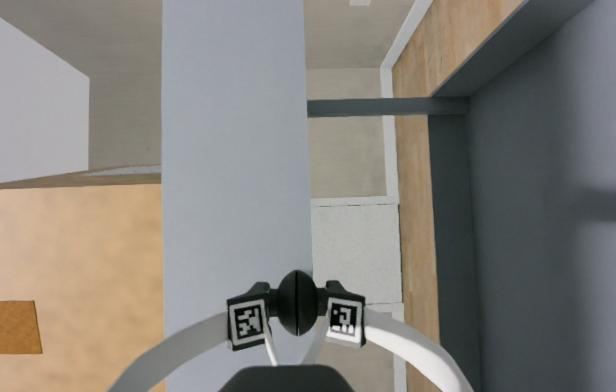

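Request:
move(r1={"base":{"translate_m":-0.03},"joints":{"lift_m":0.655}}, blocking=false)

Request:
wait(seconds=2)

Request:
move(r1={"base":{"translate_m":0.25},"pace":"slow","contact_limits":{"translate_m":0.6}}, blocking=false)

Request:
wait(seconds=5, cameras=["r1_head_camera","r1_wrist_camera"])

Scene clock: 1011.97 s.
move: r1 moving
r1.base_odometry: x=+0.225 y=+0.744 heading=+2.298
r1.turned_by_wheels: +0.000
r1.turned_by_imu: +0.000
r1.base_tilt: forward=-1.6 right=+1.3
r1.lidar_m: 0.61 0.64 1.52 1.44 1.50 1.35 1.28 1.33 1.36 1.32 1.36 0.67
r1.base_status: translate_m moving
r1.joint_positions: lift_m=+0.647 arm_m=+0.165 wrist_yaw_rad=-0.003 wrist_pitch_rad=+0.006 wrist_roll_rad=+1.570 gripper_m=-0.029
r1.joint_status: lift_m moving
r1.measured_speeds: translate_m=-0.047 strafe_m=+0.000 rotate_rad=+0.003 lift_m=+0.073 arm_m=+0.000 wrist_yaw_rad=+0.000 wrist_pitch_rad=+0.000 wrist_roll_rad=+0.000
r1.motor_effort: lift_m=+26(27) arm_m=+4(5) wheel_0=-2(8) wheel_1=-1(7) wheel_2=-2(9)
r1.servo_current: wrist_yaw_rad=52(72) wrist_pitch_rad=59(59) wrist_roll_rad=52(59) gripper_m=52(52)
r1.hand_pose: x=+0.6240 y=-0.0882 z=+0.8234 quat_wxyz=(+0.707, +0.707, +0.001, -0.003) (m; r1's base frame)
r1.wrist_depth_mm: - - - 258 - 1863 - / - - - 257 - - - / - - 591 - - - - / 317 319 320 255 - - - / 325 329 327 253 - 707 - / 334 336 187 198 - 699 - / 342 343 176 - 158 - -
r2: as last shown
r2.lidar_m: 0.41 0.40 4.50 5.10 2.18 1.56 1.45 1.08 0.74 0.70 0.61 0.44
r2.motor_effort: lift_m=+20(20) arm_m=-4(4) wheel_0=+18(19) wheel_1=-7(7) wheel_2=+14(14)
r2.servo_current: wrist_yaw_rad=46(65) wrist_pitch_rad=39(46) wrist_roll_rad=46(59) gripper_m=117(124)
r2.contact_limits: translate_m 0.8
r2.wrist_depth_mm: - - - 164 - 135 - / - - - 164 - 127 - / - - - 166 - 129 - / - - - 165 - 142 - / - - - 169 - 131 - / - - 186 167 179 131 - / - - - - 231 120 -
pictures: none

Scene clock: 1012.47 s.
earlier move: r1 done
r1.base_odometry: x=+0.228 y=+0.740 heading=+2.298
r1.turned_by_wheels: +0.000
r1.turned_by_imu: +0.000
r1.base_tilt: forward=-1.6 right=+1.3
r1.lidar_m: 0.63 0.65 1.52 1.44 1.51 1.34 1.26 1.32 1.37 1.32 1.38 0.67
r1.base_status: done
r1.joint_positions: lift_m=+0.655 arm_m=+0.165 wrist_yaw_rad=-0.003 wrist_pitch_rad=+0.006 wrist_roll_rad=+1.570 gripper_m=-0.029
r1.joint_status: all done
r1.measured_speeds: all 0
r1.motor_effort: lift_m=+24(27) arm_m=+4(5) wheel_0=-3(8) wheel_1=-2(7) wheel_2=-1(9)
r1.servo_current: wrist_yaw_rad=52(72) wrist_pitch_rad=52(59) wrist_roll_rad=59(65) gripper_m=52(52)
r1.hand_pose: x=+0.6240 y=-0.0882 z=+0.8311 quat_wxyz=(+0.707, +0.707, +0.001, -0.003) (m; r1's base frame)
r1.wrist_depth_mm: - - - 267 - 1756 - / - - - - - - - / - - - - - - - / 322 325 327 - - - - / 330 334 334 - - - - / 342 340 187 198 258 715 - / 351 349 182 158 158 - -
r2.base_odometry: x=-3.442 y=+0.327 heading=-2.291
r2.turned_by_wheels: +0.000
r2.turned_by_imu: +0.000
r2.base_tilt: forward=-0.6 right=+0.0
r2.lidar_m: 0.40 0.40 4.49 5.11 2.19 1.54 1.45 1.06 0.74 0.69 0.60 0.44
r2.base_status: not commanded
r2.joint_positions: lift_m=+0.900 arm_m=+0.105 wrist_yaw_rad=+1.627 wrist_pitch_rad=+0.001 wrist_roll_rad=+0.000 gripper_m=-0.028
r2.joint_status: not commanded
r2.measured_speeds: all 0
r2.motor_effort: lift_m=+20(20) arm_m=-3(4) wheel_0=+18(19) wheel_1=-7(8) wheel_2=+14(14)
r2.servo_current: wrist_yaw_rad=46(65) wrist_pitch_rad=39(46) wrist_roll_rad=65(65) gripper_m=117(124)
r2.contact_limits: translate_m 0.8
r2.hand_pose: x=+0.3470 y=+0.2928 z=+1.0777 quat_wxyz=(+0.687, +0.000, +0.000, +0.727) (m; r2's base frame)
r2.wrist_depth_mm: - - - 163 - 136 - / - - - 165 - 127 - / - - - 167 - 130 - / - - - 165 - 142 - / - - - 168 - 131 - / - - 186 167 180 131 - / - - - - 232 121 -
wait: 0.50 of 2 s (r1 has come to rest)
pictures: none

Scene clock: 1012.97 s.
move: r1 moving
r1.base_odometry: x=+0.220 y=+0.750 heading=+2.299
r1.turned_by_wheels: +0.000
r1.turned_by_imu: +0.000
r1.base_tilt: forward=-1.6 right=+1.3
r1.lidar_m: 0.60 0.64 1.52 1.44 1.50 1.35 1.28 1.35 1.40 1.30 1.37 0.63
r1.base_status: translate_m moving
r1.joint_positions: lift_m=+0.655 arm_m=+0.165 wrist_yaw_rad=-0.003 wrist_pitch_rad=+0.006 wrist_roll_rad=+1.570 gripper_m=-0.029
r1.joint_status: not commanded
r1.measured_speeds: translate_m=+0.048 strafe_m=+0.000 rotate_rad=+0.000 lift_m=+0.000 arm_m=+0.000 wrist_yaw_rad=+0.000 wrist_pitch_rad=+0.000 wrist_roll_rad=+0.000
r1.motor_effort: lift_m=+24(24) arm_m=+4(5) wheel_0=+4(5) wheel_1=+6(6) wheel_2=-5(6)
r1.servo_current: wrist_yaw_rad=39(65) wrist_pitch_rad=46(59) wrist_roll_rad=52(59) gripper_m=52(52)
r1.contact_limits: translate_m 0.6
r1.hand_pose: x=+0.6240 y=-0.0882 z=+0.8311 quat_wxyz=(+0.707, +0.707, +0.001, -0.003) (m; r1's base frame)
r1.wrist_depth_mm: - - - - - 1708 - / - - - - - 1921 - / - - - - - 715 - / 315 315 317 - - - - / 320 324 325 - - - - / 329 330 208 198 248 691 - / 340 336 182 - 158 - -
r2: as last shown
r2.lidar_m: 0.40 0.40 4.49 5.10 2.20 1.54 1.44 1.06 0.75 0.68 0.63 0.44
r2.motor_effort: lift_m=+20(20) arm_m=-4(4) wheel_0=+19(19) wheel_1=-7(7) wheel_2=+13(14)
r2.servo_current: wrist_yaw_rad=52(59) wrist_pitch_rad=39(46) wrist_roll_rad=46(59) gripper_m=111(117)
r2.contact_limits: translate_m 0.8
r2.wrist_depth_mm: - - - 164 - 135 - / - - - 164 - 127 - / - - - 167 - 129 - / - - - 165 - 142 - / - - - 169 - 131 - / - - 186 167 180 131 - / - - - - 231 121 -
pictures: none

Scene clock: 1016.27 s.
earlier move: r1 done
r1.base_odometry: x=+0.062 y=+0.927 heading=+2.298
r1.turned_by_wheels: +0.000
r1.turned_by_imu: -0.002
r1.base_tilt: forward=-1.6 right=+1.3
r1.lidar_m: 0.59 0.61 1.97 1.46 1.51 1.62 1.53 1.59 1.40 1.31 1.36 0.61
r1.base_status: done
r1.joint_positions: lift_m=+0.655 arm_m=+0.165 wrist_yaw_rad=-0.005 wrist_pitch_rad=+0.006 wrist_roll_rad=+1.570 gripper_m=-0.029
r1.joint_status: not commanded
r1.measured_speeds: all 0
r1.motor_effort: lift_m=+24(24) arm_m=+4(5) wheel_0=+3(12) wheel_1=+2(8) wheel_2=-4(14)
r1.servo_current: wrist_yaw_rad=46(65) wrist_pitch_rad=46(59) wrist_roll_rad=46(72) gripper_m=52(59)
r1.contact_limits: translate_m 0.6
r1.hand_pose: x=+0.6238 y=-0.0887 z=+0.8311 quat_wxyz=(+0.707, +0.707, +0.000, -0.004) (m; r1's base frame)
r1.wrist_depth_mm: - - - - - - - / - 312 314 - - - - / 315 314 317 - - 715 - / 317 320 322 - - - - / 322 327 325 - - - - / 327 330 188 198 180 - - / - 334 176 - 165 - -
r2.base_odometry: x=-3.442 y=+0.327 heading=-2.291
r2.turned_by_wheels: +0.000
r2.turned_by_imu: +0.000
r2.base_tilt: forward=-0.6 right=+0.0
r2.lidar_m: 0.40 0.41 4.47 5.10 2.22 1.56 1.46 1.05 0.76 0.69 0.61 0.43
r2.base_status: not commanded
r2.joint_positions: lift_m=+0.900 arm_m=+0.105 wrist_yaw_rad=+1.627 wrist_pitch_rad=+0.001 wrist_roll_rad=+0.000 gripper_m=-0.028
r2.joint_status: not commanded
r2.measured_speeds: all 0
r2.motor_effort: lift_m=+20(20) arm_m=-4(4) wheel_0=+19(19) wheel_1=-7(8) wheel_2=+14(14)
r2.servo_current: wrist_yaw_rad=59(59) wrist_pitch_rad=39(46) wrist_roll_rad=46(59) gripper_m=124(124)
r2.contact_limits: translate_m 0.8
r2.hand_pose: x=+0.3470 y=+0.2928 z=+1.0777 quat_wxyz=(+0.687, +0.000, +0.000, +0.727) (m; r2's base frame)
r2.wrist_depth_mm: - - - 164 - 136 - / - - - 165 - 127 - / - - - 167 - 130 - / - - - 165 - 142 - / - - - 168 - 131 - / - - 185 167 180 131 - / - - - - 232 121 -
wait: 3.30 of 5 s (r1 has come to rest)
pictures: r1_head_camera, r1_wrist_camera
Images, in order (width x height): r1_head_camera 420x560, r1_wrist_camera 616x392.

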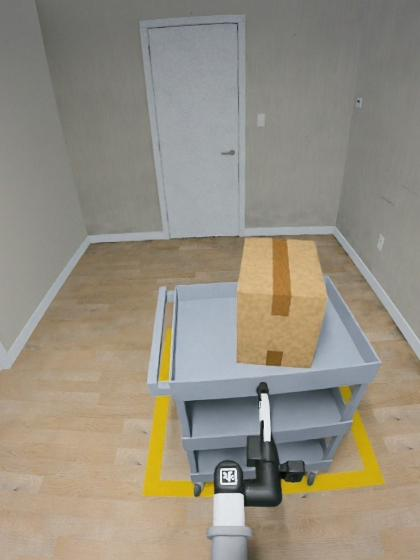

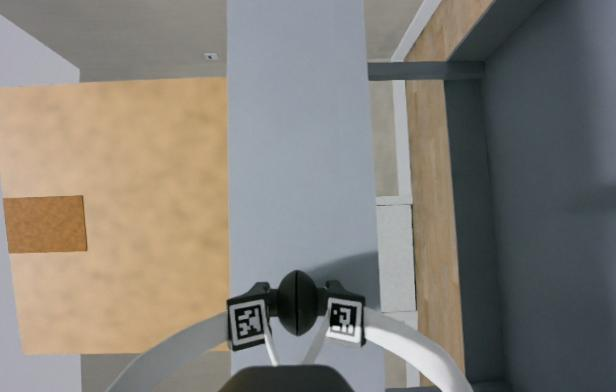

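Request:
move(r1={"base":{"translate_m":0.27},"pace":"slow","contact_limits":{"translate_m":0.6}}, blocking=false)

Request:
wait(seconds=5, cameras=["r1_head_camera"])

Scene clock: 1022.07 s.
move: r1 moving
r1.base_odometry: x=+0.054 y=+0.936 heading=+2.298
r1.turned_by_wheels: -0.001
r1.turned_by_imu: -0.001
r1.base_tilt: forward=-1.6 right=+1.3
r1.lidar_m: 0.59 0.62 1.97 1.45 1.49 1.63 1.52 1.60 1.38 1.31 1.36 0.63
r1.base_status: translate_m moving
r1.joint_positions: lift_m=+0.655 arm_m=+0.165 wrist_yaw_rad=-0.005 wrist_pitch_rad=+0.006 wrist_roll_rad=+1.570 gripper_m=-0.029
r1.joint_status: not commanded
r1.measured_speeds: translate_m=+0.049 strafe_m=-0.001 rotate_rad=-0.001 lift_m=+0.000 arm_m=+0.000 wrist_yaw_rad=+0.000 wrist_pitch_rad=+0.000 wrist_roll_rad=+0.000
r1.motor_effort: lift_m=+24(24) arm_m=+4(4) wheel_0=+4(7) wheel_1=+3(6) wheel_2=-11(12)
r1.servo_current: wrist_yaw_rad=46(65) wrist_pitch_rad=39(52) wrist_roll_rad=52(52) gripper_m=46(52)
r1.contact_limits: translate_m 0.6
r1.hand_pose: x=+0.6238 y=-0.0887 z=+0.8311 quat_wxyz=(+0.707, +0.707, +0.000, -0.004) (m; r1's base frame)
r1.wrist_depth_mm: - - - - - - - / - 314 315 - - - - / 315 317 317 - - 723 - / 317 319 322 - - - - / 322 325 325 - - - - / 327 327 187 198 180 - - / - 332 180 - 177 - -
r2: as last shown
r2.base_tilt: forward=-0.7 right=+0.0
r2.lidar_m: 0.41 0.41 4.45 5.07 2.19 1.55 1.46 1.06 0.74 0.69 0.63 0.44
r2.motor_effort: lift_m=+20(20) arm_m=-4(4) wheel_0=+19(19) wheel_1=-7(8) wheel_2=+13(14)
r2.servo_current: wrist_yaw_rad=52(59) wrist_pitch_rad=39(46) wrist_roll_rad=46(52) gripper_m=124(124)
r2.contact_limits: translate_m 0.8
r2.wrist_depth_mm: - - - 164 - 136 - / - - - 165 - 128 - / - - - 167 - 129 - / - - - 165 - 142 - / - - - 169 - 131 - / - - 186 167 180 131 - / - - - - 231 121 -
pictures: none

Scene clock: 1025.53 s.
earlier move: r1 done
r1.base_odometry: x=-0.117 y=+1.128 heading=+2.298
r1.turned_by_wheels: +0.000
r1.turned_by_imu: -0.001
r1.base_tilt: forward=-1.6 right=+1.3
r1.lidar_m: 0.59 2.12 1.81 1.44 1.52 1.91 1.80 1.88 1.37 1.29 1.35 0.63
r1.base_status: done
r1.joint_positions: lift_m=+0.655 arm_m=+0.165 wrist_yaw_rad=-0.005 wrist_pitch_rad=+0.006 wrist_roll_rad=+1.570 gripper_m=-0.029
r1.joint_status: not commanded
r1.measured_speeds: all 0
r1.motor_effort: lift_m=+24(24) arm_m=+4(5) wheel_0=+3(7) wheel_1=+1(6) wheel_2=-4(14)
r1.servo_current: wrist_yaw_rad=59(72) wrist_pitch_rad=46(59) wrist_roll_rad=39(65) gripper_m=46(59)
r1.contact_limits: translate_m 0.6
r1.hand_pose: x=+0.6238 y=-0.0889 z=+0.8311 quat_wxyz=(+0.707, +0.707, +0.000, -0.004) (m; r1's base frame)
r1.wrist_depth_mm: 306 309 307 - - - - / 314 314 317 - - - - / 319 322 324 - - - - / 327 332 330 - - - - / 336 334 338 - - - - / - - 188 198 180 691 - / - - 176 - 158 - -
r2.base_odometry: x=-3.442 y=+0.327 heading=-2.291
r2.turned_by_wheels: +0.000
r2.turned_by_imu: +0.000
r2.base_tilt: forward=-0.6 right=+0.0
r2.lidar_m: 0.39 0.41 4.50 5.13 2.19 1.54 1.44 1.06 0.74 0.69 0.61 0.44
r2.base_status: not commanded
r2.joint_positions: lift_m=+0.900 arm_m=+0.105 wrist_yaw_rad=+1.627 wrist_pitch_rad=+0.001 wrist_roll_rad=+0.000 gripper_m=-0.028
r2.joint_status: not commanded
r2.measured_speeds: all 0
r2.motor_effort: lift_m=+20(20) arm_m=-4(4) wheel_0=+19(19) wheel_1=-7(8) wheel_2=+14(14)
r2.servo_current: wrist_yaw_rad=46(59) wrist_pitch_rad=33(46) wrist_roll_rad=39(59) gripper_m=124(124)
r2.contact_limits: translate_m 0.8
r2.hand_pose: x=+0.3470 y=+0.2928 z=+1.0777 quat_wxyz=(+0.687, +0.000, +0.000, +0.727) (m; r2's base frame)
r2.wrist_depth_mm: - - - 164 - 136 - / - - - 165 - 127 - / - - - 167 - 130 - / - - - 165 - 142 - / - - - 168 - 131 - / - - 185 167 180 131 - / - - - - 232 121 -
wait: 3.47 of 5 s (r1 has come to rest)
pictures: r1_head_camera
Images, in order (width x height): r1_head_camera 420x560.

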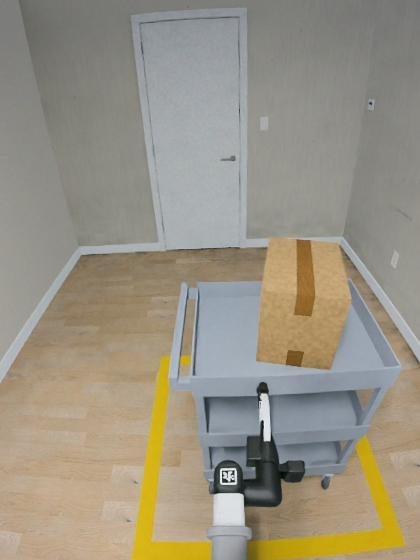

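Request:
move(r1={"base":{"translate_m":-0.35}}, r2={"base":{"translate_m":0.09,"strafe_m":0.07},"joints":{"wrist_yaw_rad":1.53},"speeds":{"wrist_yaw_rad":0.11},"pace":"slow","contact_limits":{"translate_m":0.8}}, blocking=false)

Request:
wait(seconds=4, cameras=["r1_head_camera","r2_head_camera"])

Request:
wait(seconds=2, cameras=["r1_head_camera","r2_head_camera"])

Scene clock: 1035.17 s.
move: r1 moving; r2 moving
r1.base_odometry: x=-0.097 y=+1.105 heading=+2.298
r1.turned_by_wheels: +0.000
r1.turned_by_imu: -0.001
r1.base_tilt: forward=-1.6 right=+1.3
r1.lidar_m: 0.62 2.16 1.82 1.44 1.50 1.86 1.77 1.82 1.38 1.31 1.37 0.67
r1.base_status: translate_m moving
r1.joint_positions: lift_m=+0.655 arm_m=+0.165 wrist_yaw_rad=-0.002 wrist_pitch_rad=+0.006 wrist_roll_rad=+1.570 gripper_m=-0.029
r1.joint_status: not commanded
r1.measured_speeds: translate_m=-0.123 strafe_m=+0.001 rotate_rad=+0.001 lift_m=+0.000 arm_m=+0.000 wrist_yaw_rad=+0.000 wrist_pitch_rad=+0.000 wrist_roll_rad=+0.000
r1.motor_effort: lift_m=+24(24) arm_m=+5(5) wheel_0=-8(8) wheel_1=-5(7) wheel_2=+9(9)
r1.servo_current: wrist_yaw_rad=52(65) wrist_pitch_rad=39(59) wrist_roll_rad=39(52) gripper_m=46(52)
r1.hand_pose: x=+0.6240 y=-0.0881 z=+0.8311 quat_wxyz=(+0.707, +0.707, +0.001, -0.003) (m; r1's base frame)
r1.wrist_depth_mm: 319 324 322 - - - - / 327 330 332 - - - - / 338 340 342 - - - - / 351 351 351 - - - - / - 359 364 - - - - / - - 208 198 254 699 - / - - 176 - 158 564 -
r2.base_odometry: x=-3.443 y=+0.314 heading=-2.291
r2.turned_by_wheels: +0.000
r2.turned_by_imu: +0.001
r2.base_tilt: forward=-0.7 right=+0.0
r2.lidar_m: 0.40 0.39 4.44 5.08 2.19 1.56 1.45 1.06 0.74 0.69 0.61 0.44
r2.base_status: translate_m moving; strafe_m moving
r2.joint_positions: lift_m=+0.900 arm_m=+0.105 wrist_yaw_rad=+1.586 wrist_pitch_rad=+0.001 wrist_roll_rad=+0.000 gripper_m=-0.028
r2.joint_status: wrist_yaw_rad moving
r2.measured_speeds: translate_m=+0.042 strafe_m=+0.032 rotate_rad=-0.001 lift_m=+0.000 arm_m=+0.000 wrist_yaw_rad=-0.128 wrist_pitch_rad=+0.000 wrist_roll_rad=+0.000
r2.motor_effort: lift_m=+20(20) arm_m=-4(4) wheel_0=+7(18) wheel_1=+6(7) wheel_2=-3(12)
r2.servo_current: wrist_yaw_rad=46(111) wrist_pitch_rad=39(46) wrist_roll_rad=39(52) gripper_m=117(117)
r2.contact_limits: translate_m 0.8
r2.hand_pose: x=+0.3590 y=+0.2897 z=+1.0777 quat_wxyz=(+0.702, +0.000, +0.000, +0.712) (m; r2's base frame)
r2.wrist_depth_mm: - - - 162 - 132 - / - - - 164 239 135 - / - - - 165 243 136 - / - - - 165 249 127 - / - - - 167 252 127 - / - - 184 167 179 128 - / - - - - 218 117 -
pictures: none

Scene clock: 1037.03 s.
earlier move: r1 moving; r2 done
r1.base_odometry: x=+0.115 y=+0.867 heading=+2.298
r1.turned_by_wheels: +0.000
r1.turned_by_imu: +0.000
r1.base_tilt: forward=-1.6 right=+1.3
r1.lidar_m: 0.93 2.12 2.03 1.44 1.49 1.54 1.44 1.51 1.41 1.31 1.34 0.99
r1.base_status: translate_m moving
r1.joint_positions: lift_m=+0.655 arm_m=+0.165 wrist_yaw_rad=-0.002 wrist_pitch_rad=+0.006 wrist_roll_rad=+1.570 gripper_m=-0.029
r1.joint_status: not commanded
r1.measured_speeds: translate_m=-0.004 strafe_m=+0.000 rotate_rad=+0.000 lift_m=+0.000 arm_m=+0.000 wrist_yaw_rad=+0.000 wrist_pitch_rad=+0.000 wrist_roll_rad=+0.000
r1.motor_effort: lift_m=+24(24) arm_m=+4(5) wheel_0=-2(9) wheel_1=-1(7) wheel_2=-2(10)
r1.servo_current: wrist_yaw_rad=52(72) wrist_pitch_rad=39(59) wrist_roll_rad=52(65) gripper_m=52(52)
r1.hand_pose: x=+0.6240 y=-0.0881 z=+0.8311 quat_wxyz=(+0.707, +0.707, +0.001, -0.003) (m; r1's base frame)
r1.wrist_depth_mm: - - - 591 - - - / - - - 580 - - - / - - 654 585 - - - / - - 676 574 - - - / - - - 574 - - - / - - 208 198 178 - 891 / - - 177 183 165 - 1138
r2.base_odometry: x=-3.450 y=+0.213 heading=-2.294
r2.turned_by_wheels: -0.003
r2.turned_by_imu: -0.003
r2.base_tilt: forward=-0.7 right=+0.1
r2.lidar_m: 0.41 0.39 4.32 5.03 2.35 1.65 1.55 1.17 0.81 0.76 0.57 0.42
r2.base_status: done
r2.joint_positions: lift_m=+0.900 arm_m=+0.105 wrist_yaw_rad=+1.517 wrist_pitch_rad=+0.001 wrist_roll_rad=+0.000 gripper_m=-0.029
r2.joint_status: all done
r2.measured_speeds: all 0
r2.motor_effort: lift_m=+20(20) arm_m=-4(4) wheel_0=-19(22) wheel_1=-1(7) wheel_2=-10(12)
r2.servo_current: wrist_yaw_rad=72(111) wrist_pitch_rad=39(46) wrist_roll_rad=52(59) gripper_m=91(124)
r2.contact_limits: translate_m 0.8
r2.hand_pose: x=+0.3788 y=+0.2832 z=+1.0777 quat_wxyz=(+0.726, +0.000, +0.000, +0.688) (m; r2's base frame)
r2.wrist_depth_mm: - - - 121 - 131 - / - - - 121 - 134 - / - - - 122 - 147 - / - - - 122 - 149 - / - - - 125 - 138 - / - - 185 125 176 134 - / - - - - - 134 -
wait: 1.87 of 4 s (r2 has come to rest)
pictures: r1_head_camera, r2_head_camera
Images, in order (width x height): r1_head_camera 420x560, r2_head_camera 420x560.

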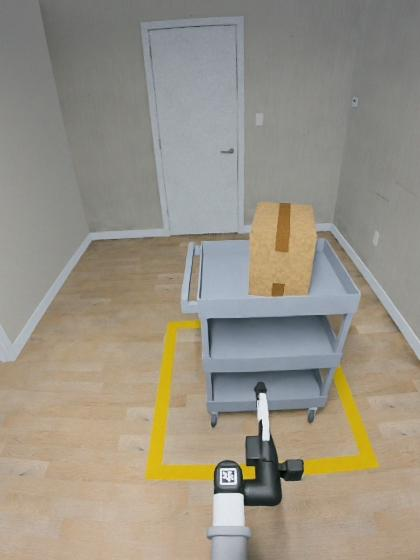

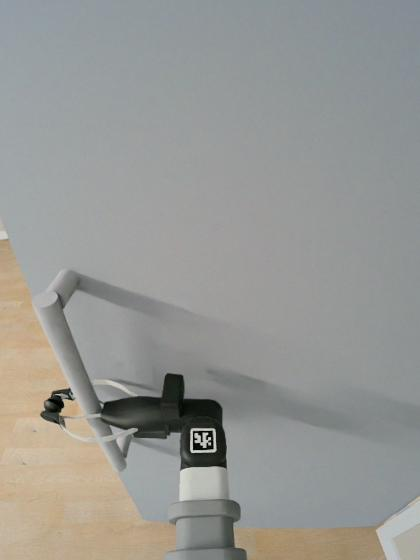

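Scene clock: 1037.33 s.
earlier move: r1 done
r1.base_odometry: x=+0.115 y=+0.867 heading=+2.298
r1.turned_by_wheels: +0.000
r1.turned_by_imu: +0.000
r1.base_tilt: forward=-1.6 right=+1.3
r1.lidar_m: 0.95 2.14 2.04 1.44 1.51 1.53 1.44 1.51 1.38 1.31 1.37 1.01
r1.base_status: done
r1.joint_positions: lift_m=+0.655 arm_m=+0.165 wrist_yaw_rad=-0.002 wrist_pitch_rad=+0.006 wrist_roll_rad=+1.570 gripper_m=-0.029
r1.joint_status: not commanded
r1.measured_speeds: all 0
r1.motor_effort: lift_m=+24(24) arm_m=+4(5) wheel_0=-1(9) wheel_1=-1(7) wheel_2=-2(10)
r1.servo_current: wrist_yaw_rad=72(72) wrist_pitch_rad=46(59) wrist_roll_rad=52(65) gripper_m=52(52)
r1.hand_pose: x=+0.6240 y=-0.0881 z=+0.8311 quat_wxyz=(+0.707, +0.707, +0.001, -0.003) (m; r1's base frame)
r1.wrist_depth_mm: - - - 597 - - - / - - - 580 - - - / - - 654 574 - - - / - - 668 580 - - - / - - - 574 - - - / - - 208 198 178 - 904 / - - 176 183 166 - 1160
r2.base_odometry: x=-3.450 y=+0.213 heading=-2.294
r2.turned_by_wheels: +0.000
r2.turned_by_imu: +0.000
r2.base_tilt: forward=-0.6 right=+0.1
r2.lidar_m: 0.41 0.42 4.33 5.04 2.33 1.65 1.54 1.14 0.80 0.75 0.56 0.42
r2.base_status: done
r2.joint_positions: lift_m=+0.900 arm_m=+0.105 wrist_yaw_rad=+1.517 wrist_pitch_rad=+0.001 wrist_roll_rad=+0.000 gripper_m=-0.029
r2.joint_status: all done
r2.measured_speeds: all 0
r2.motor_effort: lift_m=+20(20) arm_m=-4(4) wheel_0=-19(22) wheel_1=-1(7) wheel_2=-10(12)
r2.servo_current: wrist_yaw_rad=85(111) wrist_pitch_rad=39(46) wrist_roll_rad=52(59) gripper_m=85(124)
r2.contact_limits: translate_m 0.8
r2.hand_pose: x=+0.3788 y=+0.2832 z=+1.0777 quat_wxyz=(+0.726, +0.000, +0.000, +0.688) (m; r2's base frame)
r2.wrist_depth_mm: - - - 121 - 131 - / - - - 121 - 135 - / - - - 122 - 147 - / - - - 122 - 149 - / - - - 125 - 138 - / - - 185 125 177 134 - / - - - - - 134 -
wait: 0.30 of 2 s (r1 has come to rest)
pictures: r1_head_camera, r2_head_camera
Images, in order (width x height): r1_head_camera 420x560, r2_head_camera 420x560.

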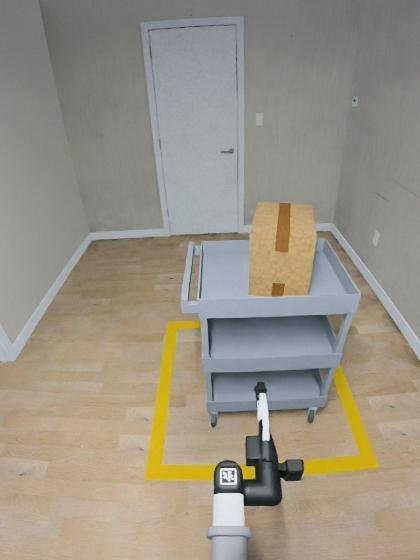

